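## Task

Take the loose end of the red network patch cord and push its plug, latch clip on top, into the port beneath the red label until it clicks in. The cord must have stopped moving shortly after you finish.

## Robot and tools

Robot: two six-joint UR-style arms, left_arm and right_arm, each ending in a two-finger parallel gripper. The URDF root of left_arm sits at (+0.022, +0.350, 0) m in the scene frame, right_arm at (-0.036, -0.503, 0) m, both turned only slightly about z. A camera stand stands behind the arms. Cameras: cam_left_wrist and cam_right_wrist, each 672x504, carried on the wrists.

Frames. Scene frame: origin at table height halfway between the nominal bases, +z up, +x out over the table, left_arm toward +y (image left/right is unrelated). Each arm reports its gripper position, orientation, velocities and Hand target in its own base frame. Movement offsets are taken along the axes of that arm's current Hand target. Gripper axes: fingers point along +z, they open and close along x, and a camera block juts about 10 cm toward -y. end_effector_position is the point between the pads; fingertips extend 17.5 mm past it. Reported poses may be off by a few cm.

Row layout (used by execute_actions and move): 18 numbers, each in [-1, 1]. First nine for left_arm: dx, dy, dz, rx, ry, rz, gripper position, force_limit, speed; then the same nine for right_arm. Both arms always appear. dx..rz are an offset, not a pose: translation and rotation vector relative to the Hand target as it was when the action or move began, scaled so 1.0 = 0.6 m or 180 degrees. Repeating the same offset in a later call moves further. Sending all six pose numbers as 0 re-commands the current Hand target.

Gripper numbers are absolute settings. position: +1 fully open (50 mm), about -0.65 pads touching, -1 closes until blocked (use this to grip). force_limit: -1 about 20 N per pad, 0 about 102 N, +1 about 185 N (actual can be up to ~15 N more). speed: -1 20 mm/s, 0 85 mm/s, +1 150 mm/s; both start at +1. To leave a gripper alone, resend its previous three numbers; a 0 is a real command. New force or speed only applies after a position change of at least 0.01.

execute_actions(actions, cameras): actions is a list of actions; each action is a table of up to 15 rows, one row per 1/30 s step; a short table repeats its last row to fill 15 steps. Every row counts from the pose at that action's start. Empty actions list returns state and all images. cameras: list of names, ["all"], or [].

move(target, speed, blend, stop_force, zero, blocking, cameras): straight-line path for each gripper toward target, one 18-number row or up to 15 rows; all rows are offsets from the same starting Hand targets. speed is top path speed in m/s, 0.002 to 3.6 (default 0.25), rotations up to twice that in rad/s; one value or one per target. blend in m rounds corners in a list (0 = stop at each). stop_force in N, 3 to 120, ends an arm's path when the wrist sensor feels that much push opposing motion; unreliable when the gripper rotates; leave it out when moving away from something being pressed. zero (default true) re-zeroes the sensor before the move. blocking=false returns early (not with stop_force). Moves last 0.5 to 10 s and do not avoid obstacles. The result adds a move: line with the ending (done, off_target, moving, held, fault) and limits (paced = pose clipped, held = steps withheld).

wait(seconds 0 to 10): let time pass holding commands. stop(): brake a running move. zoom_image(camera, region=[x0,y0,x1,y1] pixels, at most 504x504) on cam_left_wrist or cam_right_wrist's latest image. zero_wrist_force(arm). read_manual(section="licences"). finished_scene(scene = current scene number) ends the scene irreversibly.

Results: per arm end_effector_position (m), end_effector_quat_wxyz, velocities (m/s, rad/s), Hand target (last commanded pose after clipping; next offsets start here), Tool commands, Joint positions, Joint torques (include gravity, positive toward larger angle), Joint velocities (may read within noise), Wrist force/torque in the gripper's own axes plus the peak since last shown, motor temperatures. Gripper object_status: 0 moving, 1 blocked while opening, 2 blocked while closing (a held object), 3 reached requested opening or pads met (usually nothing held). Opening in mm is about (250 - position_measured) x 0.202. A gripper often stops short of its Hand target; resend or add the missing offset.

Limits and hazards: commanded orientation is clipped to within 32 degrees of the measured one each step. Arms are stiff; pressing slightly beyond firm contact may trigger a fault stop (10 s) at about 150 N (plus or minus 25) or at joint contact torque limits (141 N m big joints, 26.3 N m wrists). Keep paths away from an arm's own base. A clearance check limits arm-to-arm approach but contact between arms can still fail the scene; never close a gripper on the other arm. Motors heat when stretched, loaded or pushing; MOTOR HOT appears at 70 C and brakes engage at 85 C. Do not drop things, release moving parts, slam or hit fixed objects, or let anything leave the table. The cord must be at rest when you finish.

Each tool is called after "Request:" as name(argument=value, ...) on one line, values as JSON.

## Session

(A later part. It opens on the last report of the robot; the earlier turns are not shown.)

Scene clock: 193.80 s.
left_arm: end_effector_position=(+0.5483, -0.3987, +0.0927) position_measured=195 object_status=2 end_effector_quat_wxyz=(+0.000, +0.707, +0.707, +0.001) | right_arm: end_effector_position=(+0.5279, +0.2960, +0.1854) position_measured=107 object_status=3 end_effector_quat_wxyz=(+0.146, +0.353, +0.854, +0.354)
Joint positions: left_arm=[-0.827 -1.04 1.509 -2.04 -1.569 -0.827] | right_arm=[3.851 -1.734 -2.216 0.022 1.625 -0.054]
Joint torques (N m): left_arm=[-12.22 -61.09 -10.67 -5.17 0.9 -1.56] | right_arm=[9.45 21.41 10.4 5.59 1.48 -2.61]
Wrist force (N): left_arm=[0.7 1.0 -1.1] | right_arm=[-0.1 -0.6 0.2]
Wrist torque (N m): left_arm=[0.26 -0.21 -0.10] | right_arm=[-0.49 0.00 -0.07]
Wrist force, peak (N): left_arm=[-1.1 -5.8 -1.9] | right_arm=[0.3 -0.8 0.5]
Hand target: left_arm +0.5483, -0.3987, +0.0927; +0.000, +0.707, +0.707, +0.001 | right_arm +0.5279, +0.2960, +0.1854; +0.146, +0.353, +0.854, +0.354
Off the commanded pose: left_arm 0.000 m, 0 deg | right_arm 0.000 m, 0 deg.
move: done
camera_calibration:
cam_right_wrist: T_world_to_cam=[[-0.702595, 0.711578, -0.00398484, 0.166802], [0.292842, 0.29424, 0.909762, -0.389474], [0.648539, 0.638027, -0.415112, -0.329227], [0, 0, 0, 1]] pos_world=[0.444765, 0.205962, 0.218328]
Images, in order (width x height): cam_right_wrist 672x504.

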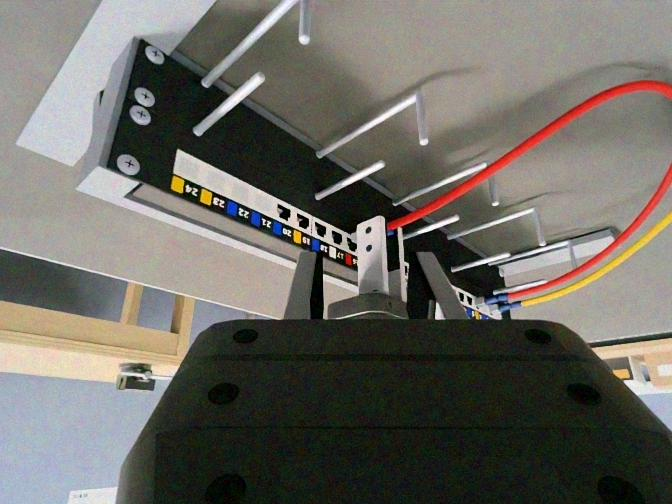

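Request:
zoom_image(camera="cam_right_wrist", region=[310, 190, 430, 290])

Scaled by 4.200 from the camera's 672x504 image, which has a finer 960x720 frame.

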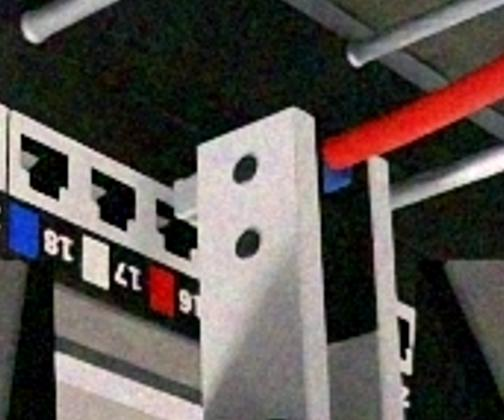

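Request:
move(target=[0,0.0065,-0.003,0,0,0,-1,-0.2,-0.8,0,0,0,0,0,0,0.3,0,0], speed=0.02, cameras=["cam_right_wrist"])

Request:
zoom_image(camera="cam_right_wrist", region=[310, 215, 370, 265])

Scene clock: 208.30 s.
left_arm: end_effector_position=(+0.5522, -0.3987, +0.0945) position_measured=195 object_status=2 end_effector_quat_wxyz=(+0.000, +0.707, +0.707, +0.001) | right_arm: end_effector_position=(+0.5279, +0.2960, +0.1854) position_measured=107 object_status=3 end_effector_quat_wxyz=(+0.146, +0.353, +0.854, +0.354)
Joint positions: left_arm=[-0.823 -1.035 1.497 -2.032 -1.569 -0.822] | right_arm=[3.851 -1.735 -2.216 0.023 1.625 -0.054]
Joint torques (N m): left_arm=[10.51 -42.82 -35.56 -0.16 1.86 1.38] | right_arm=[-10.93 21.1 10.75 5.42 1.46 -2.4]
Wrist force (N): left_arm=[0.5 1.0 -1.0] | right_arm=[-0.1 -0.6 0.0]
Wrist torque (N m): left_arm=[0.27 -0.17 -0.22] | right_arm=[-0.48 -0.01 -0.07]
Wrist force, peak (N): left_arm=[0.5 1.2 -1.3] | right_arm=[-0.1 -0.8 0.2]
Hand target: left_arm +0.5522, -0.3987, +0.0945; +0.000, +0.707, +0.707, +0.001 | right_arm +0.5279, +0.2960, +0.1854; +0.146, +0.353, +0.854, +0.354
Off the commanded pose: left_arm 0.000 m, 0 deg | right_arm 0.000 m, 0 deg.
move: done
camera_calibration:
cam_right_wrist: T_world_to_cam=[[-0.702615, 0.711558, -0.00404847, 0.166829], [0.292793, 0.29429, 0.909761, -0.389372], [0.64854, 0.638027, -0.415112, -0.329268], [0, 0, 0, 1]] pos_world=[0.444765, 0.205962, 0.218227]
Images, in order (width x height): cam_right_wrist 672x504.

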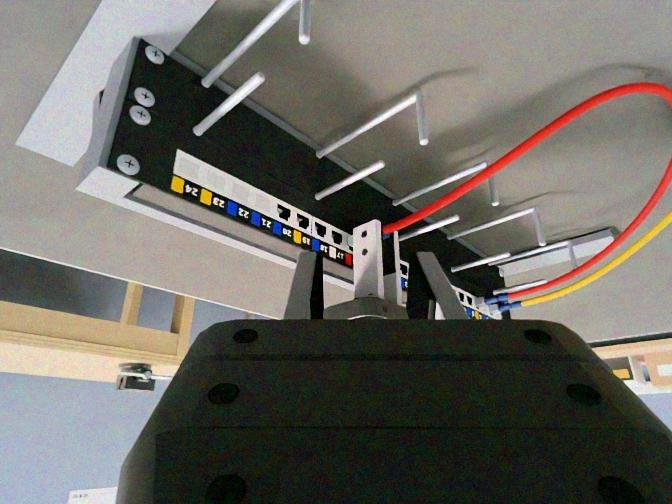

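Scaled by 8.400 from the camera's 672x504 image, which has a finer 960x720 frame.

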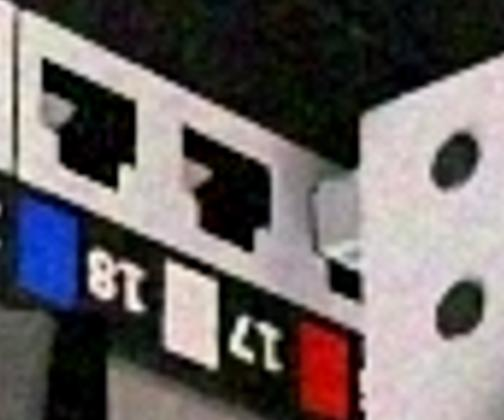

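Request:
move(target=[0,-0.002,-0.001,0,0.014,0,-1,-0.2,-0.8,0,0,0,0,0,0,0.3,0,0], speed=0.02, cameras=["cam_right_wrist","cam_left_wrist"])

Request:
zoom_image(camera="cam_right_wrist", region=[310, 215, 370, 265])

Request:
zoom_image(camera="cam_left_wrist", region=[330, 240, 400, 320])

Scene clock: 222.90 s.
left_arm: end_effector_position=(+0.5510, -0.3987, +0.0951) position_measured=195 object_status=2 end_effector_quat_wxyz=(-0.015, +0.707, +0.707, +0.016) | right_arm: end_effector_position=(+0.5279, +0.2960, +0.1854) position_measured=107 object_status=3 end_effector_quat_wxyz=(+0.146, +0.353, +0.854, +0.354)
Joint positions: left_arm=[-0.836 -1.027 1.472 -1.984 -1.54 -0.836] | right_arm=[3.851 -1.735 -2.216 0.023 1.625 -0.054]
Joint torques (N m): left_arm=[-11.41 -43.2 -38.14 -0.19 2.31 -1.36] | right_arm=[-11.38 20.23 10.94 5.35 1.36 -2.58]
Wrist force (N): left_arm=[0.8 0.8 -1.2] | right_arm=[0.0 -0.6 0.0]
Wrist torque (N m): left_arm=[0.24 -0.24 -0.09] | right_arm=[-0.49 -0.03 -0.07]
Wrist force, peak (N): left_arm=[0.8 1.0 -1.5] | right_arm=[-0.1 -0.9 0.1]
Hand target: left_arm +0.5510, -0.3987, +0.0951; -0.015, +0.707, +0.707, +0.016 | right_arm +0.5279, +0.2960, +0.1854; +0.146, +0.353, +0.854, +0.354
Off the commanded pose: left_arm 0.000 m, 0 deg | right_arm 0.000 m, 0 deg.
move: done
camera_calibration:
cam_left_wrist: T_world_to_cam=[[0.000690282, 0.998601, 0.0528764, 0.403583], [0.93452, -0.0194635, 0.355379, -0.545951], [0.355911, 0.0491687, -0.933226, 0.0463687], [0, 0, 0, 1]] pos_world=[0.49342, -0.415924, 0.215952]
cam_right_wrist: T_world_to_cam=[[-0.702615, 0.711558, -0.00404847, 0.166829], [0.292793, 0.29429, 0.909761, -0.389372], [0.64854, 0.638027, -0.415112, -0.329268], [0, 0, 0, 1]] pos_world=[0.444765, 0.205962, 0.218227]

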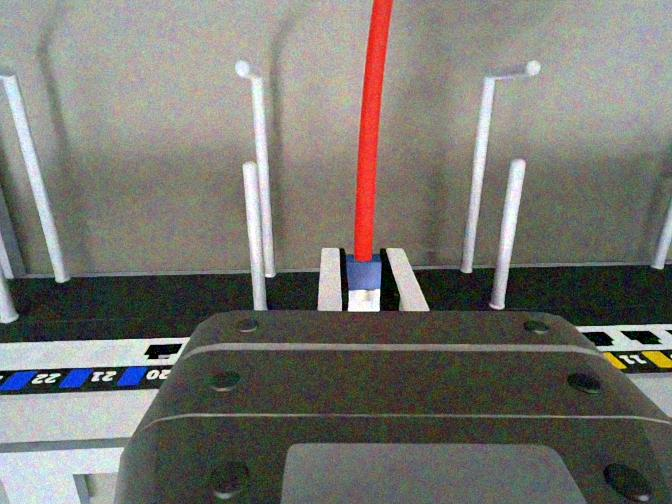

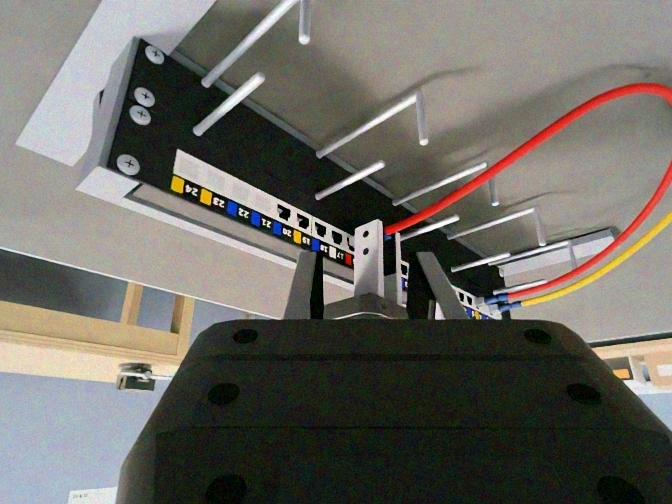

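Scaled by 8.400 from the camera's 672x504 image, which has a finer 960x720 frame.

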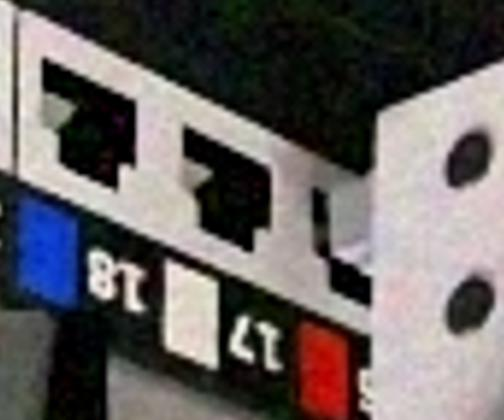

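Scaled by 6.300 from the camera's 672x504 image, which has a finer 960x720 frame.

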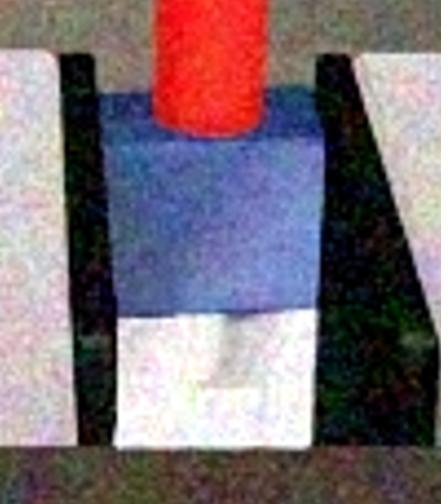

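Request:
move(target=[0,0.02,0,0,0,0,-1,-0.2,-0.8,0,0,0,0,0,0,0.3,0,0], speed=0.01, stop_force=9, cameras=["cam_right_wrist"])

Request:
zoom_image(camera="cam_right_wrist", region=[310, 215, 370, 265])

Scene clock: 229.00 s.
left_arm: end_effector_position=(+0.5542, -0.3987, +0.0950) position_measured=195 object_status=2 end_effector_quat_wxyz=(-0.015, +0.707, +0.707, +0.016) | right_arm: end_effector_position=(+0.5279, +0.2960, +0.1854) position_measured=107 object_status=3 end_effector_quat_wxyz=(+0.146, +0.353, +0.854, +0.354)
Joint positions: left_arm=[-0.832 -1.021 1.463 -1.981 -1.54 -0.832] | right_arm=[3.851 -1.735 -2.216 0.023 1.625 -0.054]
Joint torques (N m): left_arm=[-9.62 -65.4 -11.81 -5.02 3.01 -1.43] | right_arm=[-11.61 19.68 11.04 5.53 1.51 -2.53]
Wrist force (N): left_arm=[-1.6 -3.0 3.6] | right_arm=[-0.2 -0.6 0.2]
Wrist torque (N m): left_arm=[0.23 -0.14 -0.14] | right_arm=[-0.48 0.01 -0.07]
Wrist force, peak (N): left_arm=[-0.5 -15.0 1.9] | right_arm=[-0.1 -0.9 0.1]
Hand target: left_arm +0.5542, -0.3987, +0.0950; -0.015, +0.707, +0.707, +0.016 (not the last commanded pose) | right_arm +0.5279, +0.2960, +0.1854; +0.146, +0.353, +0.854, +0.354
Off the commanded pose: left_arm 0.009 m, 0 deg | right_arm 0.000 m, 0 deg.
move: contact (left_arm)
camera_calibration:
cam_right_wrist: T_world_to_cam=[[-0.702615, 0.711558, -0.00404847, 0.166829], [0.292793, 0.29429, 0.909761, -0.389372], [0.64854, 0.638027, -0.415112, -0.329268], [0, 0, 0, 1]] pos_world=[0.444765, 0.205962, 0.218227]
Images, in order (width x height): cam_right_wrist 672x504.

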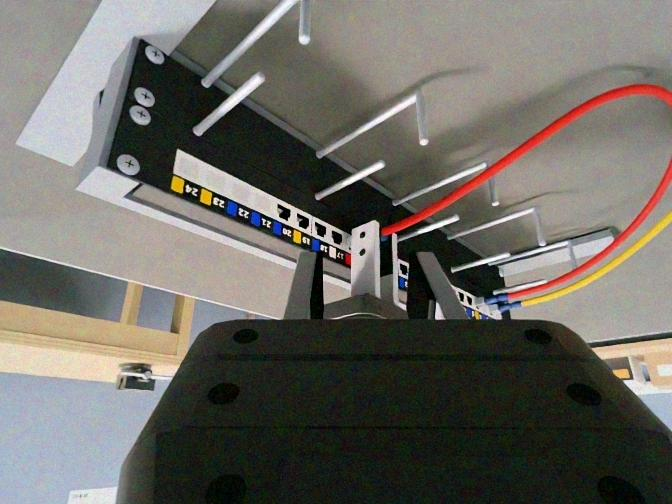

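Scaled by 8.400 from the camera's 672x504 image, which has a finer 960x720 frame.

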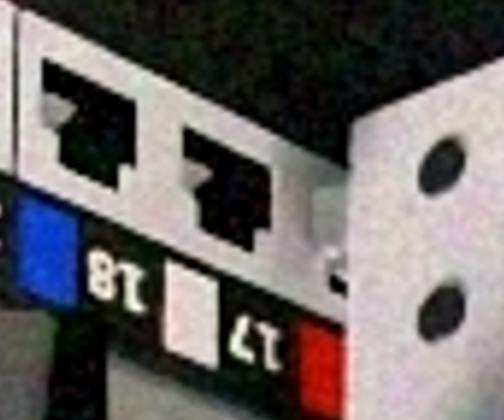

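Request:
move(target=[[0,-0.001,0.0007,0,0,0,-1,-0.2,-0.8,0,0,0,0,0,0,0.3,0,0],[0,0.02,0.0007,0,0,0,-1,-0.2,-0.8,0,0,0,0,0,0,0.3,0,0]], speed=0.01, stop_force=14, cameras=["cam_right_wrist"])

Request:
zoom_image(camera="cam_right_wrist", region=[310, 215, 370, 265])

Scene clock: 234.30 s.
left_arm: end_effector_position=(+0.5545, -0.3988, +0.0947) position_measured=195 object_status=2 end_effector_quat_wxyz=(-0.015, +0.707, +0.707, +0.016) | right_arm: end_effector_position=(+0.5279, +0.2960, +0.1854) position_measured=107 object_status=3 end_effector_quat_wxyz=(+0.146, +0.353, +0.854, +0.354)
Joint positions: left_arm=[-0.832 -1.02 1.462 -1.981 -1.54 -0.832] | right_arm=[3.851 -1.735 -2.216 0.023 1.625 -0.054]
Joint torques (N m): left_arm=[-8.46 -61.85 -12.47 -5.92 4.26 -1.45] | right_arm=[-11.15 20.22 10.87 5.42 1.35 -2.63]
Wrist force (N): left_arm=[0.7 -11.5 -2.9] | right_arm=[-0.2 -0.6 0.2]
Wrist torque (N m): left_arm=[-0.12 -0.12 -0.20] | right_arm=[-0.49 0.01 -0.07]
Wrist force, peak (N): left_arm=[1.9 -21.8 -4.7] | right_arm=[-0.2 -0.9 0.2]
Hand target: left_arm +0.5545, -0.3988, +0.0947; -0.015, +0.707, +0.707, +0.016 (not the last commanded pose) | right_arm +0.5279, +0.2960, +0.1854; +0.146, +0.353, +0.854, +0.354
Off the commanded pose: left_arm 0.012 m, 0 deg | right_arm 0.000 m, 0 deg.
move: contact (left_arm); path passed 1 of 2 targets
camera_calibration:
cam_right_wrist: T_world_to_cam=[[-0.702615, 0.711558, -0.00404847, 0.166829], [0.292793, 0.29429, 0.909761, -0.389372], [0.64854, 0.638027, -0.415112, -0.329268], [0, 0, 0, 1]] pos_world=[0.444765, 0.205962, 0.218227]
Images, in order (width x height): cam_right_wrist 672x504.

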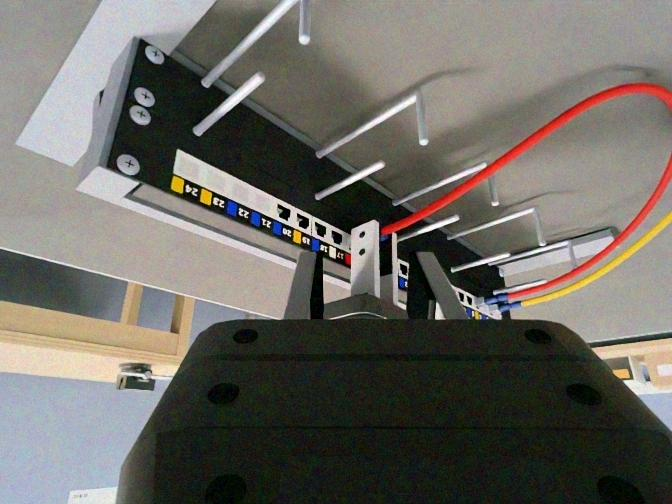

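Scaled by 8.400 from the camera's 672x504 image, which has a finer 960x720 frame.

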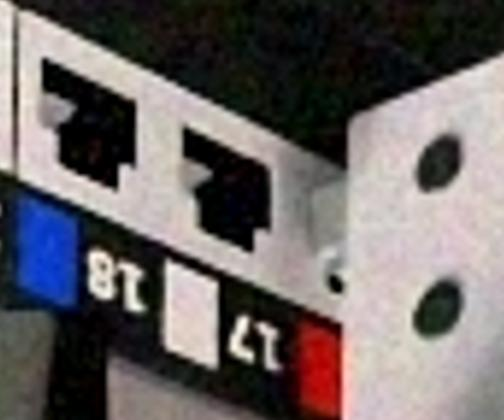

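Request:
move(target=[[0.0009,-0.002,-0.0003,0,0,0,-1,-0.2,-0.8,0,0,0,0,0,0,0.3,0,0],[0.0009,0.02,-0.0003,0,0,0,-1,-0.2,-0.8,0,0,0,0,0,0,0.3,0,0]], speed=0.01, stop_force=10, cameras=["cam_right_wrist"])

Request:
zoom_image(camera="cam_right_wrist", region=[310, 215, 370, 265])

Scene clock: 238.83 s.
left_arm: end_effector_position=(+0.5543, -0.3987, +0.0947) position_measured=195 object_status=2 end_effector_quat_wxyz=(-0.015, +0.707, +0.707, +0.016) | right_arm: end_effector_position=(+0.5279, +0.2960, +0.1854) position_measured=107 object_status=3 end_effector_quat_wxyz=(+0.146, +0.353, +0.854, +0.354)
Joint positions: left_arm=[-0.832 -1.02 1.463 -1.981 -1.54 -0.832] | right_arm=[3.851 -1.735 -2.216 0.023 1.625 -0.054]
Joint torques (N m): left_arm=[11.47 -44.33 -38.24 -1.17 -0.34 1.09] | right_arm=[-11.97 21.07 10.62 5.41 1.37 -2.51]
Wrist force (N): left_arm=[-0.8 -3.1 -0.7] | right_arm=[-0.2 -0.7 0.2]
Wrist torque (N m): left_arm=[0.17 -0.08 -0.14] | right_arm=[-0.50 0.02 -0.07]
Wrist force, peak (N): left_arm=[0.4 -11.8 -3.3] | right_arm=[-0.1 -0.9 0.1]
Hand target: left_arm +0.5543, -0.3987, +0.0947; -0.015, +0.707, +0.707, +0.016 (not the last commanded pose) | right_arm +0.5279, +0.2960, +0.1854; +0.146, +0.353, +0.854, +0.354
Off the commanded pose: left_arm 0.012 m, 0 deg | right_arm 0.000 m, 0 deg.
move: contact (left_arm); path passed 0 of 2 targets
camera_calibration:
cam_right_wrist: T_world_to_cam=[[-0.702615, 0.711558, -0.00404847, 0.166829], [0.292793, 0.29429, 0.909761, -0.389372], [0.64854, 0.638027, -0.415112, -0.329268], [0, 0, 0, 1]] pos_world=[0.444765, 0.205962, 0.218227]
Images, in order (width x height): cam_right_wrist 672x504.

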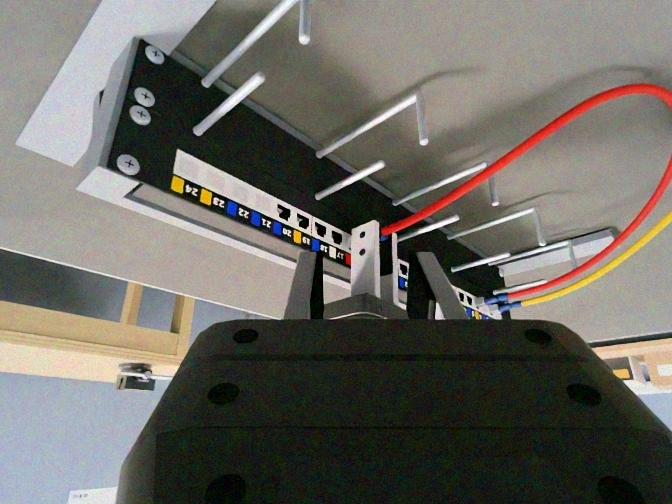

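Scaled by 8.400 from the camera's 672x504 image, which has a finer 960x720 frame.

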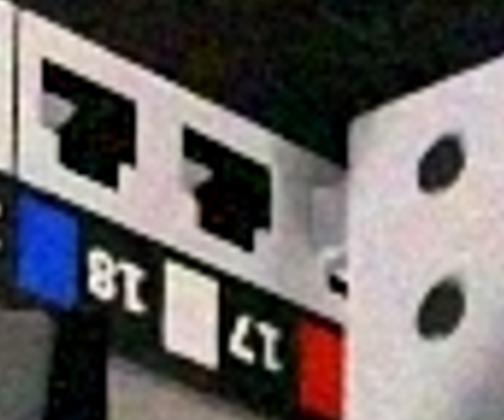

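Request:
move(target=[0.0009,-0.0025,-0.0005,0,0,0,-1,-0.2,-0.8,0,0,0,0,0,0,0.3,0,0], speed=0.02)

Request:
move(target=[0,0.02,0,0,0,0,-1,-0.2,-0.8,0,0,0,0,0,0,0.3,0,0], speed=0.01, stop_force=10, cameras=["cam_right_wrist"])

Request:
zoom_image(camera="cam_right_wrist", region=[310, 215, 370, 265])

Scene clock: 242.27 s.
left_arm: end_effector_position=(+0.5528, -0.3981, +0.0950) position_measured=195 object_status=2 end_effector_quat_wxyz=(-0.015, +0.707, +0.707, +0.016) | right_arm: end_effector_position=(+0.5279, +0.2960, +0.1854) position_measured=107 object_status=3 end_effector_quat_wxyz=(+0.146, +0.353, +0.854, +0.354)
Joint positions: left_arm=[-0.833 -1.024 1.468 -1.982 -1.54 -0.833] | right_arm=[3.851 -1.735 -2.216 0.023 1.625 -0.054]
Joint torques (N m): left_arm=[-13.57 -61.31 -10.32 -5.25 -0.28 -1.34] | right_arm=[-11.67 20.55 10.71 5.33 1.31 -2.52]
Wrist force (N): left_arm=[0.3 0.9 -1.1] | right_arm=[-0.1 -0.5 0.1]
Wrist torque (N m): left_arm=[0.25 -0.15 -0.09] | right_arm=[-0.47 0.00 -0.06]
Wrist force, peak (N): left_arm=[-5.7 4.0 1.0] | right_arm=[-0.2 -0.8 0.1]
Hand target: left_arm +0.5528, -0.3981, +0.0950; -0.015, +0.707, +0.707, +0.016 | right_arm +0.5279, +0.2960, +0.1854; +0.146, +0.353, +0.854, +0.354
Off the commanded pose: left_arm 0.000 m, 0 deg | right_arm 0.000 m, 0 deg.
move: done

Scene clock: 243.47 s.
left_arm: end_effector_position=(+0.5537, -0.3982, +0.0950) position_measured=195 object_status=2 end_effector_quat_wxyz=(-0.015, +0.707, +0.707, +0.016) | right_arm: end_effector_position=(+0.5279, +0.2960, +0.1854) position_measured=107 object_status=3 end_effector_quat_wxyz=(+0.146, +0.353, +0.854, +0.354)
Joint positions: left_arm=[-0.832 -1.022 1.465 -1.981 -1.54 -0.832] | right_arm=[3.851 -1.735 -2.216 0.023 1.625 -0.054]
Joint torques (N m): left_arm=[-7.74 -61.97 -10.46 -4.97 3.71 -1.62] | right_arm=[-10.9 20.83 10.4 5.36 1.2 -2.38]
Wrist force (N): left_arm=[-3.9 -4.2 -0.1] | right_arm=[-0.1 -0.6 0.2]
Wrist torque (N m): left_arm=[0.07 -0.22 -0.10] | right_arm=[-0.48 -0.01 -0.07]
Wrist force, peak (N): left_arm=[-3.8 -13.4 -0.4] | right_arm=[-0.1 -0.8 0.2]
Hand target: left_arm +0.5537, -0.3982, +0.0950; -0.015, +0.707, +0.707, +0.016 (not the last commanded pose) | right_arm +0.5279, +0.2960, +0.1854; +0.146, +0.353, +0.854, +0.354
Off the commanded pose: left_arm 0.011 m, 0 deg | right_arm 0.000 m, 0 deg.
move: contact (left_arm)
camera_calibration:
cam_right_wrist: T_world_to_cam=[[-0.702615, 0.711558, -0.00404847, 0.166829], [0.292793, 0.29429, 0.909761, -0.389372], [0.64854, 0.638027, -0.415112, -0.329268], [0, 0, 0, 1]] pos_world=[0.444765, 0.205962, 0.218227]
Images, in order (width x height): cam_right_wrist 672x504.

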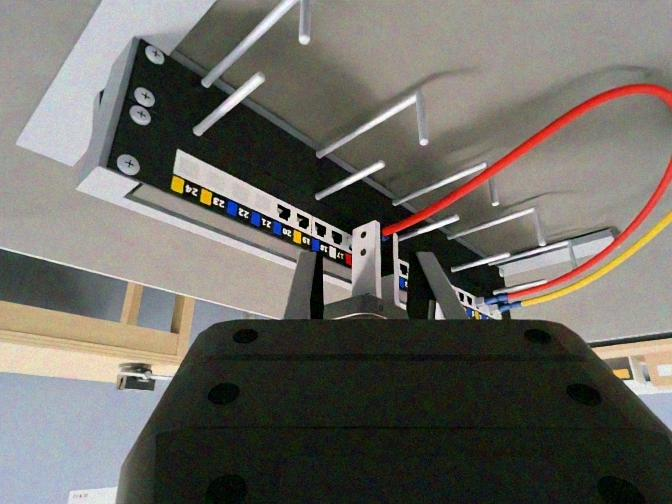

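Scaled by 8.400 from the camera's 672x504 image, which has a finer 960x720 frame.

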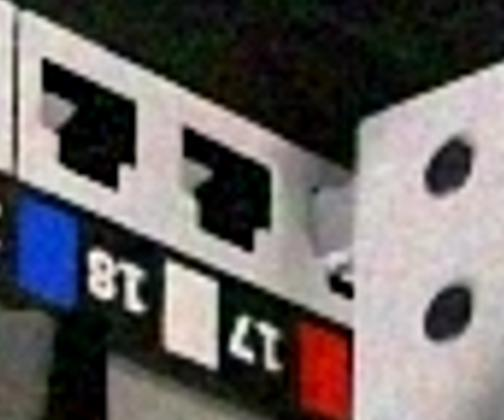

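Request:
move(target=[-0.0012,-0.013,-0.0003,0,0,0,-1,-0.2,-0.8,0,0,0,0,0,0,0.3,0,0], speed=0.03, cameras=["cam_right_wrist"])

Request:
zoom_image(camera="cam_right_wrist", region=[320, 205, 400, 270])

Scene clock: 253.43 s.
left_arm: end_effector_position=(+0.5459, -0.3989, +0.0952) position_measured=195 object_status=2 end_effector_quat_wxyz=(-0.015, +0.707, +0.707, +0.016) | right_arm: end_effector_position=(+0.5279, +0.2960, +0.1854) position_measured=107 object_status=3 end_effector_quat_wxyz=(+0.146, +0.353, +0.854, +0.354)
Joint positions: left_arm=[-0.842 -1.035 1.485 -1.989 -1.54 -0.841] | right_arm=[3.851 -1.735 -2.216 0.023 1.625 -0.054]
Joint torques (N m): left_arm=[-15.37 -60.25 -8.7 -5.22 -1.42 -1.97] | right_arm=[-10.71 20.63 10.64 5.43 1.22 -2.44]
Wrist force (N): left_arm=[0.0 0.9 -1.0] | right_arm=[-0.2 -0.6 0.1]
Wrist torque (N m): left_arm=[0.24 -0.10 -0.10] | right_arm=[-0.49 0.01 -0.07]
Wrist force, peak (N): left_arm=[-4.2 -4.2 -0.4] | right_arm=[-0.3 -0.8 0.3]
Hand target: left_arm +0.5459, -0.3990, +0.0952; -0.015, +0.707, +0.707, +0.016 | right_arm +0.5279, +0.2960, +0.1854; +0.146, +0.353, +0.854, +0.354
Off the commanded pose: left_arm 0.000 m, 0 deg | right_arm 0.000 m, 0 deg.
move: done
camera_calibration:
cam_right_wrist: T_world_to_cam=[[-0.702615, 0.711558, -0.00404847, 0.166829], [0.292793, 0.29429, 0.909761, -0.389372], [0.64854, 0.638027, -0.415112, -0.329268], [0, 0, 0, 1]] pos_world=[0.444765, 0.205962, 0.218227]
Images, in order (width x height): cam_right_wrist 672x504.

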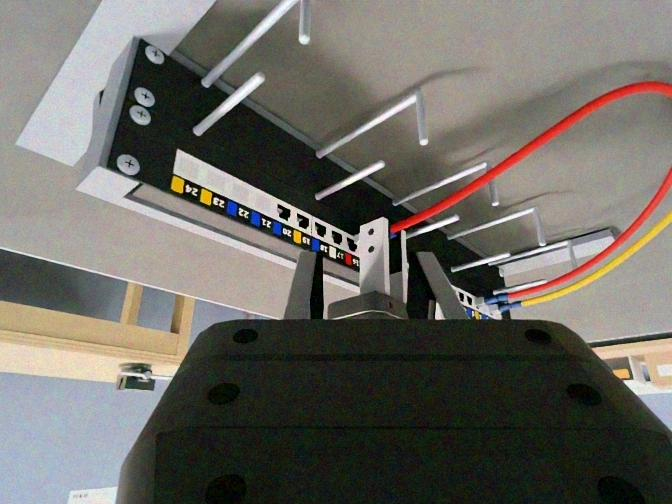

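Scaled by 6.300 from the camera's 672x504 image, which has a finer 960x720 frame.

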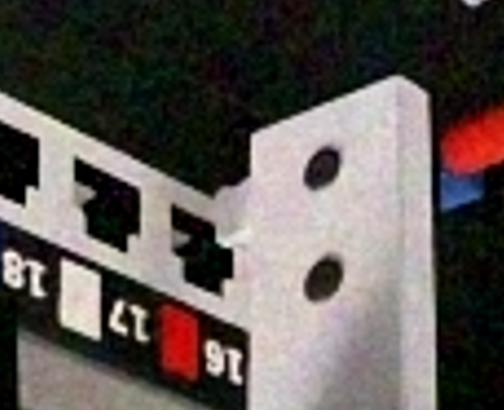

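Request:
move(target=[-0.0003,0.03,0.0005,0,0,0,-1,-0.2,-0.8,0,0,0,0,0,0,0.3,0,0], speed=0.012, stop_force=8)

Request:
move(target=[0,-0.003,0,0,0,0,-1,-0.2,-0.8,0,0,0,0,0,0,0.3,0,0], speed=0.02)

Request:
move(target=[-0.0007,0.02,0.0,0,0,0,-1,-0.2,-0.8,0,0,0,0,0,0,0.3,0,0], speed=0.012, stop_force=8)

Request:
move(target=[0,-0.003,0,0,0,0,-1,-0.2,-0.8,0,0,0,0,0,0,0.3,0,0], speed=0.02)

Request:
move(target=[0,0.02,-0.0007,0,0,0,-1,-0.2,-0.8,0,0,0,0,0,0,0.3,0,0], speed=0.012, stop_force=8)

Scene clock: 272.87 s.
left_arm: end_effector_position=(+0.5538, -0.3990, +0.0950) position_measured=195 object_status=2 end_effector_quat_wxyz=(-0.015, +0.707, +0.707, +0.016) | right_arm: end_effector_position=(+0.5279, +0.2960, +0.1854) position_measured=107 object_status=3 end_effector_quat_wxyz=(+0.146, +0.353, +0.854, +0.354)
Joint positions: left_arm=[-0.833 -1.021 1.463 -1.981 -1.54 -0.832] | right_arm=[3.851 -1.735 -2.216 0.023 1.625 -0.054]
Joint torques (N m): left_arm=[-12.52 -65.12 -11.04 -4.96 1.73 -1.64] | right_arm=[-11.29 22.15 11.85 5.35 1.22 -2.32]
Wrist force (N): left_arm=[0.4 1.2 2.9] | right_arm=[-0.2 -0.4 0.1]
Wrist torque (N m): left_arm=[0.35 -0.05 -0.20] | right_arm=[-0.46 0.01 -0.07]
Wrist force, peak (N): left_arm=[1.6 -10.1 1.4] | right_arm=[-0.2 -0.8 0.2]
Hand target: left_arm +0.5538, -0.3990, +0.0950; -0.015, +0.707, +0.707, +0.016 (not the last commanded pose) | right_arm +0.5279, +0.2960, +0.1854; +0.146, +0.353, +0.854, +0.354
Off the commanded pose: left_arm 0.010 m, 0 deg | right_arm 0.000 m, 0 deg.
move: contact (left_arm)

Scene clock: 273.57 s.
left_arm: end_effector_position=(+0.5521, -0.3990, +0.0950) position_measured=195 object_status=2 end_effector_quat_wxyz=(-0.015, +0.707, +0.707, +0.016) | right_arm: end_effector_position=(+0.5279, +0.2960, +0.1854) position_measured=107 object_status=3 end_effector_quat_wxyz=(+0.146, +0.353, +0.854, +0.354)
Joint positions: left_arm=[-0.835 -1.024 1.468 -1.982 -1.54 -0.834] | right_arm=[3.851 -1.735 -2.216 0.023 1.625 -0.054]
Joint torques (N m): left_arm=[-12.25 -62.41 -10.25 -5.22 -0.69 -1.61] | right_arm=[-11.78 21.15 10.68 5.4 1.26 -2.38]
Wrist force (N): left_arm=[-0.1 0.8 -1.1] | right_arm=[-0.2 -0.7 0.1]
Wrist torque (N m): left_arm=[0.23 -0.10 -0.09] | right_arm=[-0.50 0.01 -0.07]
Wrist force, peak (N): left_arm=[0.6 1.0 2.8] | right_arm=[-0.2 -0.8 0.0]
Hand target: left_arm +0.5520, -0.3990, +0.0950; -0.015, +0.707, +0.707, +0.016 | right_arm +0.5279, +0.2960, +0.1854; +0.146, +0.353, +0.854, +0.354
Off the commanded pose: left_arm 0.000 m, 0 deg | right_arm 0.000 m, 0 deg.
move: done

Scene clock: 274.87 s.
left_arm: end_effector_position=(+0.5537, -0.3992, +0.0950) position_measured=195 object_status=2 end_effector_quat_wxyz=(-0.015, +0.707, +0.707, +0.016) | right_arm: end_effector_position=(+0.5279, +0.2960, +0.1854) position_measured=107 object_status=3 end_effector_quat_wxyz=(+0.146, +0.353, +0.854, +0.354)
Joint positions: left_arm=[-0.833 -1.021 1.463 -1.981 -1.54 -0.833] | right_arm=[3.851 -1.735 -2.216 0.023 1.625 -0.054]
Joint torques (N m): left_arm=[-13.33 -63.56 -11.74 -5.26 1.61 -1.67] | right_arm=[-11.26 20.34 11.04 5.37 1.28 -2.33]
Wrist force (N): left_arm=[1.7 0.2 1.9] | right_arm=[-0.1 -0.7 0.1]
Wrist torque (N m): left_arm=[0.32 -0.10 -0.21] | right_arm=[-0.50 0.00 -0.07]
Wrist force, peak (N): left_arm=[2.7 -11.6 0.9] | right_arm=[0.0 -0.8 0.2]
Hand target: left_arm +0.5537, -0.3992, +0.0950; -0.015, +0.707, +0.707, +0.016 (not the last commanded pose) | right_arm +0.5279, +0.2960, +0.1854; +0.146, +0.353, +0.854, +0.354
Off the commanded pose: left_arm 0.010 m, 0 deg | right_arm 0.000 m, 0 deg.
move: contact (left_arm)

Scene clock: 275.57 s.
left_arm: end_effector_position=(+0.5520, -0.3991, +0.0950) position_measured=195 object_status=2 end_effector_quat_wxyz=(-0.015, +0.707, +0.707, +0.016) | right_arm: end_effector_position=(+0.5279, +0.2960, +0.1854) position_measured=107 object_status=3 end_effector_quat_wxyz=(+0.146, +0.353, +0.854, +0.354)
Joint positions: left_arm=[-0.835 -1.024 1.468 -1.982 -1.54 -0.834] | right_arm=[3.851 -1.735 -2.216 0.023 1.625 -0.054]
Joint torques (N m): left_arm=[-12.95 -61.71 -10.91 -5.11 0.01 -1.57] | right_arm=[-11.39 21.33 11.56 5.43 1.24 -2.37]
Wrist force (N): left_arm=[0.4 1.1 -0.9] | right_arm=[0.0 -0.7 0.1]
Wrist torque (N m): left_arm=[0.27 -0.16 -0.09] | right_arm=[-0.50 -0.02 -0.07]
Wrist force, peak (N): left_arm=[1.9 0.2 1.9] | right_arm=[0.0 -0.7 0.3]
Hand target: left_arm +0.5519, -0.3992, +0.0950; -0.015, +0.707, +0.707, +0.016 | right_arm +0.5279, +0.2960, +0.1854; +0.146, +0.353, +0.854, +0.354
Off the commanded pose: left_arm 0.000 m, 0 deg | right_arm 0.000 m, 0 deg.
move: done

Scene clock: 276.87 s.
left_arm: end_effector_position=(+0.5536, -0.3992, +0.0951) position_measured=195 object_status=2 end_effector_quat_wxyz=(-0.015, +0.707, +0.706, +0.016) | right_arm: end_effector_position=(+0.5279, +0.2960, +0.1854) position_measured=107 object_status=3 end_effector_quat_wxyz=(+0.146, +0.353, +0.854, +0.354)
Joint positions: left_arm=[-0.833 -1.021 1.463 -1.981 -1.54 -0.833] | right_arm=[3.851 -1.735 -2.216 0.023 1.625 -0.054]
Joint torques (N m): left_arm=[-11.73 -63.83 -12 -5.32 2.47 -1.33] | right_arm=[-11.72 21.61 10.92 5.28 1.24 -2.23]
Wrist force (N): left_arm=[1.4 -1.9 1.2] | right_arm=[-0.1 -0.7 0.3]
Wrist torque (N m): left_arm=[0.25 -0.15 -0.18] | right_arm=[-0.50 0.00 -0.07]
Wrist force, peak (N): left_arm=[1.8 -13.5 0.1] | right_arm=[-0.1 -0.9 0.2]
Hand target: left_arm +0.5536, -0.3992, +0.0951; -0.015, +0.707, +0.706, +0.016 (not the last commanded pose) | right_arm +0.5279, +0.2960, +0.1854; +0.146, +0.353, +0.854, +0.354
Off the commanded pose: left_arm 0.010 m, 0 deg | right_arm 0.000 m, 0 deg.
move: contact (left_arm)

Request:
move(target=[0.0003,-0.003,0.0004,0,0,0.0037,-1,-0.2,-0.8,0,0,0,0,0,0,0.3,0,0], speed=0.02)

Request:
move(target=[0.0003,0.02,0.0,0,0,0,-1,-0.2,-0.8,0,0,0,0,0,0,0.3,0,0], speed=0.01, stop_force=10, cameras=["cam_right_wrist"])

Request:
zoom_image(camera="cam_right_wrist", region=[310, 215, 370, 265])

Scene clock: 287.93 s.
left_arm: end_effector_position=(+0.5519, -0.3990, +0.0949) position_measured=195 object_status=2 end_effector_quat_wxyz=(-0.015, +0.711, +0.702, +0.016) | right_arm: end_effector_position=(+0.5279, +0.2960, +0.1854) position_measured=107 object_status=3 end_effector_quat_wxyz=(+0.146, +0.353, +0.854, +0.354)
Joint positions: left_arm=[-0.835 -1.024 1.469 -1.983 -1.54 -0.823] | right_arm=[3.851 -1.735 -2.216 0.023 1.625 -0.054]
Joint torques (N m): left_arm=[-10.5 -62.35 -9.84 -5 -0.21 1.86] | right_arm=[-11.58 21.33 11.33 5.41 1.31 -2.41]
Wrist force (N): left_arm=[0.6 1.0 -1.2] | right_arm=[-0.1 -0.7 0.1]
Wrist torque (N m): left_arm=[0.25 -0.20 -0.20] | right_arm=[-0.50 -0.01 -0.07]
Wrist force, peak (N): left_arm=[1.3 -2.5 1.0] | right_arm=[-0.2 -0.9 0.1]
Hand target: left_arm +0.5518, -0.3990, +0.0949; -0.015, +0.711, +0.702, +0.016 | right_arm +0.5279, +0.2960, +0.1854; +0.146, +0.353, +0.854, +0.354
Off the commanded pose: left_arm 0.000 m, 0 deg | right_arm 0.000 m, 0 deg.
move: done

Scene clock: 289.27 s.
left_arm: end_effector_position=(+0.5537, -0.3991, +0.0949) position_measured=195 object_status=2 end_effector_quat_wxyz=(-0.016, +0.712, +0.702, +0.016) | right_arm: end_effector_position=(+0.5279, +0.2960, +0.1854) position_measured=107 object_status=3 end_effector_quat_wxyz=(+0.146, +0.353, +0.854, +0.354)
Joint positions: left_arm=[-0.833 -1.021 1.463 -1.981 -1.54 -0.821] | right_arm=[3.851 -1.735 -2.216 0.023 1.625 -0.054]
Joint torques (N m): left_arm=[-12.82 -61.56 -12.13 -5.51 0.08 -1.14] | right_arm=[-10.85 21.72 10.67 5.35 1.18 -2.51]
Wrist force (N): left_arm=[3.6 -1.8 -0.3] | right_arm=[0.0 -0.7 0.1]
Wrist torque (N m): left_arm=[0.21 -0.06 -0.25] | right_arm=[-0.50 -0.02 -0.07]
Wrist force, peak (N): left_arm=[4.7 -12.2 -1.5] | right_arm=[-0.3 -0.8 0.2]
Hand target: left_arm +0.5537, -0.3991, +0.0949; -0.016, +0.712, +0.702, +0.016 (not the last commanded pose) | right_arm +0.5279, +0.2960, +0.1854; +0.146, +0.353, +0.854, +0.354
Off the commanded pose: left_arm 0.010 m, 0 deg | right_arm 0.000 m, 0 deg.
move: contact (left_arm)
camera_calibration:
cam_right_wrist: T_world_to_cam=[[-0.702615, 0.711558, -0.00404847, 0.166829], [0.292793, 0.29429, 0.909761, -0.389372], [0.64854, 0.638027, -0.415112, -0.329268], [0, 0, 0, 1]] pos_world=[0.444765, 0.205962, 0.218227]
Images, in order (width x height): cam_right_wrist 672x504.

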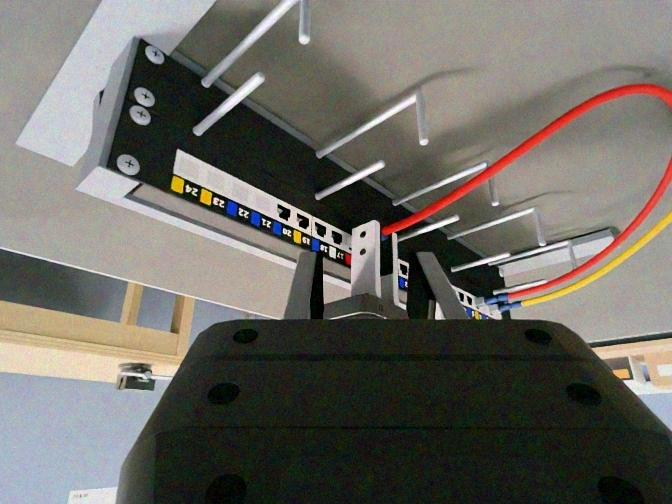

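Scaled by 8.400 from the camera's 672x504 image, which has a finer 960x720 frame.

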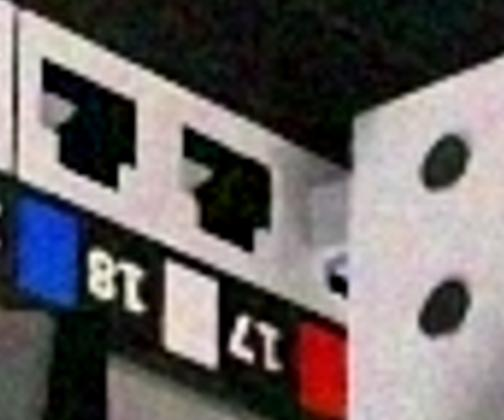

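Request:
move(target=[[0.0008,0.0005,0,0,0,0,-1,-0.2,-0.8,0,0,0,0,0,0,0.3,0,0],[-0.0002,0.0009,0,0,0,0,-1,-0.2,-0.8,0,0,0,0,0,0,0.3,0,0],[0.0005,0.0012,0.0006,0,0,0,-1,-0.2,-0.8,0,0,0,0,0,0,0.3,0,0],[0.0005,0.0015,-0.0006,0,0,0,-1,-0.2,-0.8,0,0,0,0,0,0,0.3,0,0],[0.0005,0.003,0.0002,0,0,0,-1,-0.2,-0.8,0,0,0,0,0,0,0.3,0,0],[0.0005,0.015,0.0002,0,0,0,-1,-0.2,-0.8,0,0,0,0,0,0,0.3,0,0]], speed=0.005, stop_force=22, zero=false)

Scene clock: 296.40 s.
left_arm: end_effector_position=(+0.5549, -0.3988, +0.0950) position_measured=195 object_status=2 end_effector_quat_wxyz=(-0.016, +0.712, +0.702, +0.016) | right_arm: end_effector_position=(+0.5279, +0.2960, +0.1854) position_measured=107 object_status=3 end_effector_quat_wxyz=(+0.146, +0.353, +0.854, +0.354)
Joint positions: left_arm=[-0.832 -1.019 1.46 -1.979 -1.54 -0.819] | right_arm=[3.851 -1.735 -2.216 0.023 1.625 -0.054]
Joint torques (N m): left_arm=[-5.91 -62.56 -17.33 -9.19 4.04 -1.28] | right_arm=[-10.64 20.75 11.18 5.24 1.15 -2.26]
Wrist force (N): left_arm=[3.6 -21.6 -1.4] | right_arm=[-0.2 -0.6 0.2]
Wrist torque (N m): left_arm=[-0.03 0.05 -0.25] | right_arm=[-0.48 0.01 -0.07]
Wrist force, peak (N): left_arm=[5.2 -25.9 -2.3] | right_arm=[-0.1 -0.9 0.0]
Hand target: left_arm +0.5549, -0.3988, +0.0950; -0.016, +0.712, +0.702, +0.016 (not the last commanded pose) | right_arm +0.5279, +0.2960, +0.1854; +0.146, +0.353, +0.854, +0.354
Off the commanded pose: left_arm 0.008 m, 0 deg | right_arm 0.000 m, 0 deg.
move: contact (left_arm); path passed 4 of 6 targets

Request:
move(target=[0.0005,-0.004,0.0012,0,0,-0.0020,-1,-0.2,-0.8,0,0,0,0,0,0,0.3,0,0], speed=0.02)

Request:
move(target=[0.0,0.02,0.0,0,0,0,-1,-0.2,-0.8,0,0,0,0,0,0,0.3,0,0], speed=0.01, stop_force=10)

Request:
move(target=[0.0005,-0.004,0.0012,0,0,0,-1,-0.2,-0.8,0,0,0,0,0,0,0.3,0,0], speed=0.02)

Request:
move(target=[0.0,0.02,0.0,0,0,0,-1,-0.2,-0.8,0,0,0,0,0,0,0.3,0,0], speed=0.01, stop_force=10, cameras=["cam_right_wrist"])

Request:
zoom_image(camera="cam_right_wrist", region=[325, 225, 365, 260])

Scene clock: 319.20 s.
left_arm: end_effector_position=(+0.5525, -0.3984, +0.0943) position_measured=195 object_status=2 end_effector_quat_wxyz=(-0.016, +0.709, +0.704, +0.016) | right_arm: end_effector_position=(+0.5279, +0.2960, +0.1854) position_measured=107 object_status=3 end_effector_quat_wxyz=(+0.146, +0.353, +0.854, +0.354)
Joint positions: left_arm=[-0.834 -1.023 1.469 -1.984 -1.54 -0.827] | right_arm=[3.851 -1.735 -2.216 0.023 1.625 -0.054]
Joint torques (N m): left_arm=[-11.76 -63.43 -11.16 -4.94 -1.52 -1.17] | right_arm=[-11.23 21.55 11.18 5.34 1.12 -2.35]
Wrist force (N): left_arm=[0.5 1.4 -1.1] | right_arm=[0.0 -0.6 0.0]
Wrist torque (N m): left_arm=[0.34 -0.19 -0.09] | right_arm=[-0.49 -0.02 -0.07]
Wrist force, peak (N): left_arm=[3.9 -22.0 -1.6] | right_arm=[-0.1 -0.9 0.2]
Hand target: left_arm +0.5525, -0.3984, +0.0943; -0.016, +0.709, +0.705, +0.016 | right_arm +0.5279, +0.2960, +0.1854; +0.146, +0.353, +0.854, +0.354
Off the commanded pose: left_arm 0.000 m, 0 deg | right_arm 0.000 m, 0 deg.
move: done

Scene clock: 320.53 s.
left_arm: end_effector_position=(+0.5541, -0.3986, +0.0943) position_measured=195 object_status=2 end_effector_quat_wxyz=(-0.016, +0.709, +0.704, +0.016) | right_arm: end_effector_position=(+0.5279, +0.2960, +0.1854) position_measured=107 object_status=3 end_effector_quat_wxyz=(+0.146, +0.353, +0.854, +0.354)
Joint positions: left_arm=[-0.832 -1.02 1.464 -1.982 -1.54 -0.826] | right_arm=[3.851 -1.735 -2.216 0.023 1.625 -0.054]
Joint torques (N m): left_arm=[-9.65 -58.61 -8.34 -4.39 3.35 -1.51] | right_arm=[-10.73 21.7 11.28 5.3 1.09 -2.21]
Wrist force (N): left_arm=[-0.8 -3.9 -6.6] | right_arm=[0.0 -0.7 0.0]
Wrist torque (N m): left_arm=[0.08 -0.15 -0.16] | right_arm=[-0.50 -0.02 -0.07]
Wrist force, peak (N): left_arm=[0.1 -16.0 -8.1] | right_arm=[-0.3 -0.9 0.1]
Hand target: left_arm +0.5541, -0.3986, +0.0943; -0.016, +0.709, +0.704, +0.016 (not the last commanded pose) | right_arm +0.5279, +0.2960, +0.1854; +0.146, +0.353, +0.854, +0.354
Off the commanded pose: left_arm 0.010 m, 0 deg | right_arm 0.000 m, 0 deg.
move: contact (left_arm)

Scene clock: 321.23 s.
left_arm: end_effector_position=(+0.5518, -0.3982, +0.0936) position_measured=195 object_status=2 end_effector_quat_wxyz=(-0.016, +0.709, +0.704, +0.016) | right_arm: end_effector_position=(+0.5279, +0.2960, +0.1854) position_measured=107 object_status=3 end_effector_quat_wxyz=(+0.146, +0.353, +0.854, +0.354)
Joint positions: left_arm=[-0.834 -1.024 1.472 -1.986 -1.54 -0.828] | right_arm=[3.851 -1.735 -2.216 0.023 1.625 -0.054]
Joint torques (N m): left_arm=[-11.68 -60.33 -10.95 -4.9 -1.45 -1.84] | right_arm=[-11.68 20.97 11.55 5.2 1.1 -2.29]
Wrist force (N): left_arm=[0.4 1.5 -0.8] | right_arm=[-0.2 -0.6 0.0]
Wrist torque (N m): left_arm=[0.35 -0.16 -0.09] | right_arm=[-0.48 0.02 -0.07]
Wrist force, peak (N): left_arm=[-1.1 -3.5 -6.7] | right_arm=[-0.2 -0.7 0.0]
Hand target: left_arm +0.5517, -0.3982, +0.0936; -0.016, +0.709, +0.704, +0.016 | right_arm +0.5279, +0.2960, +0.1854; +0.146, +0.353, +0.854, +0.354
Off the commanded pose: left_arm 0.000 m, 0 deg | right_arm 0.000 m, 0 deg.
move: done

Scene clock: 322.53 s.
left_arm: end_effector_position=(+0.5533, -0.3983, +0.0936) position_measured=195 object_status=2 end_effector_quat_wxyz=(-0.016, +0.709, +0.704, +0.016) | right_arm: end_effector_position=(+0.5279, +0.2960, +0.1854) position_measured=107 object_status=3 end_effector_quat_wxyz=(+0.146, +0.353, +0.854, +0.354)
Joint positions: left_arm=[-0.833 -1.021 1.468 -1.985 -1.54 -0.826] | right_arm=[3.851 -1.735 -2.216 0.023 1.625 -0.054]
Joint torques (N m): left_arm=[-7.47 -60.72 -10.97 -5.3 3.64 -1.28] | right_arm=[-11.45 21.18 11.06 5.36 1.18 -2.28]
Wrist force (N): left_arm=[-1.2 -7.8 -3.7] | right_arm=[0.0 -0.6 0.2]
Wrist torque (N m): left_arm=[0.09 -0.22 -0.17] | right_arm=[-0.49 -0.01 -0.07]
Wrist force, peak (N): left_arm=[-0.1 -18.1 -5.1] | right_arm=[-0.2 -0.9 0.2]
Hand target: left_arm +0.5533, -0.3983, +0.0936; -0.016, +0.709, +0.704, +0.016 (not the last commanded pose) | right_arm +0.5279, +0.2960, +0.1854; +0.146, +0.353, +0.854, +0.354
Off the commanded pose: left_arm 0.010 m, 0 deg | right_arm 0.000 m, 0 deg.
move: contact (left_arm)
camera_calibration:
cam_right_wrist: T_world_to_cam=[[-0.702615, 0.711558, -0.00404847, 0.166829], [0.292793, 0.29429, 0.909761, -0.389372], [0.64854, 0.638027, -0.415112, -0.329268], [0, 0, 0, 1]] pos_world=[0.444765, 0.205962, 0.218227]
Images, in order (width x height): cam_right_wrist 672x504.

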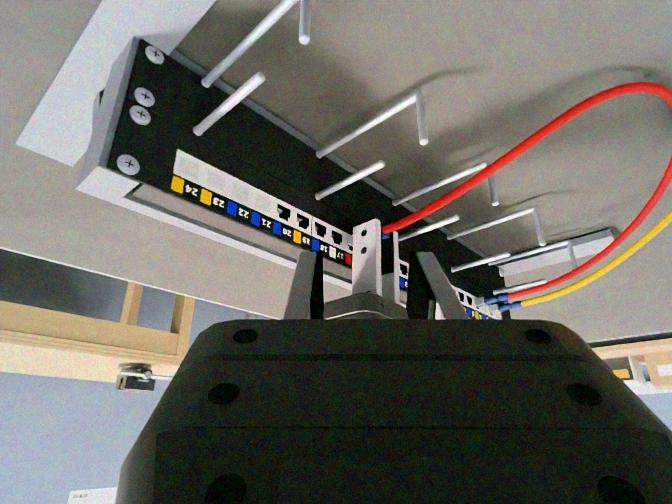

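Scaled by 12.600 from the camera's 672x504 image, which has a finer 960x720 frame.

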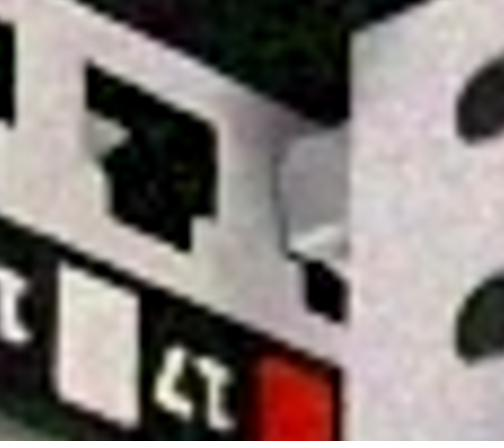

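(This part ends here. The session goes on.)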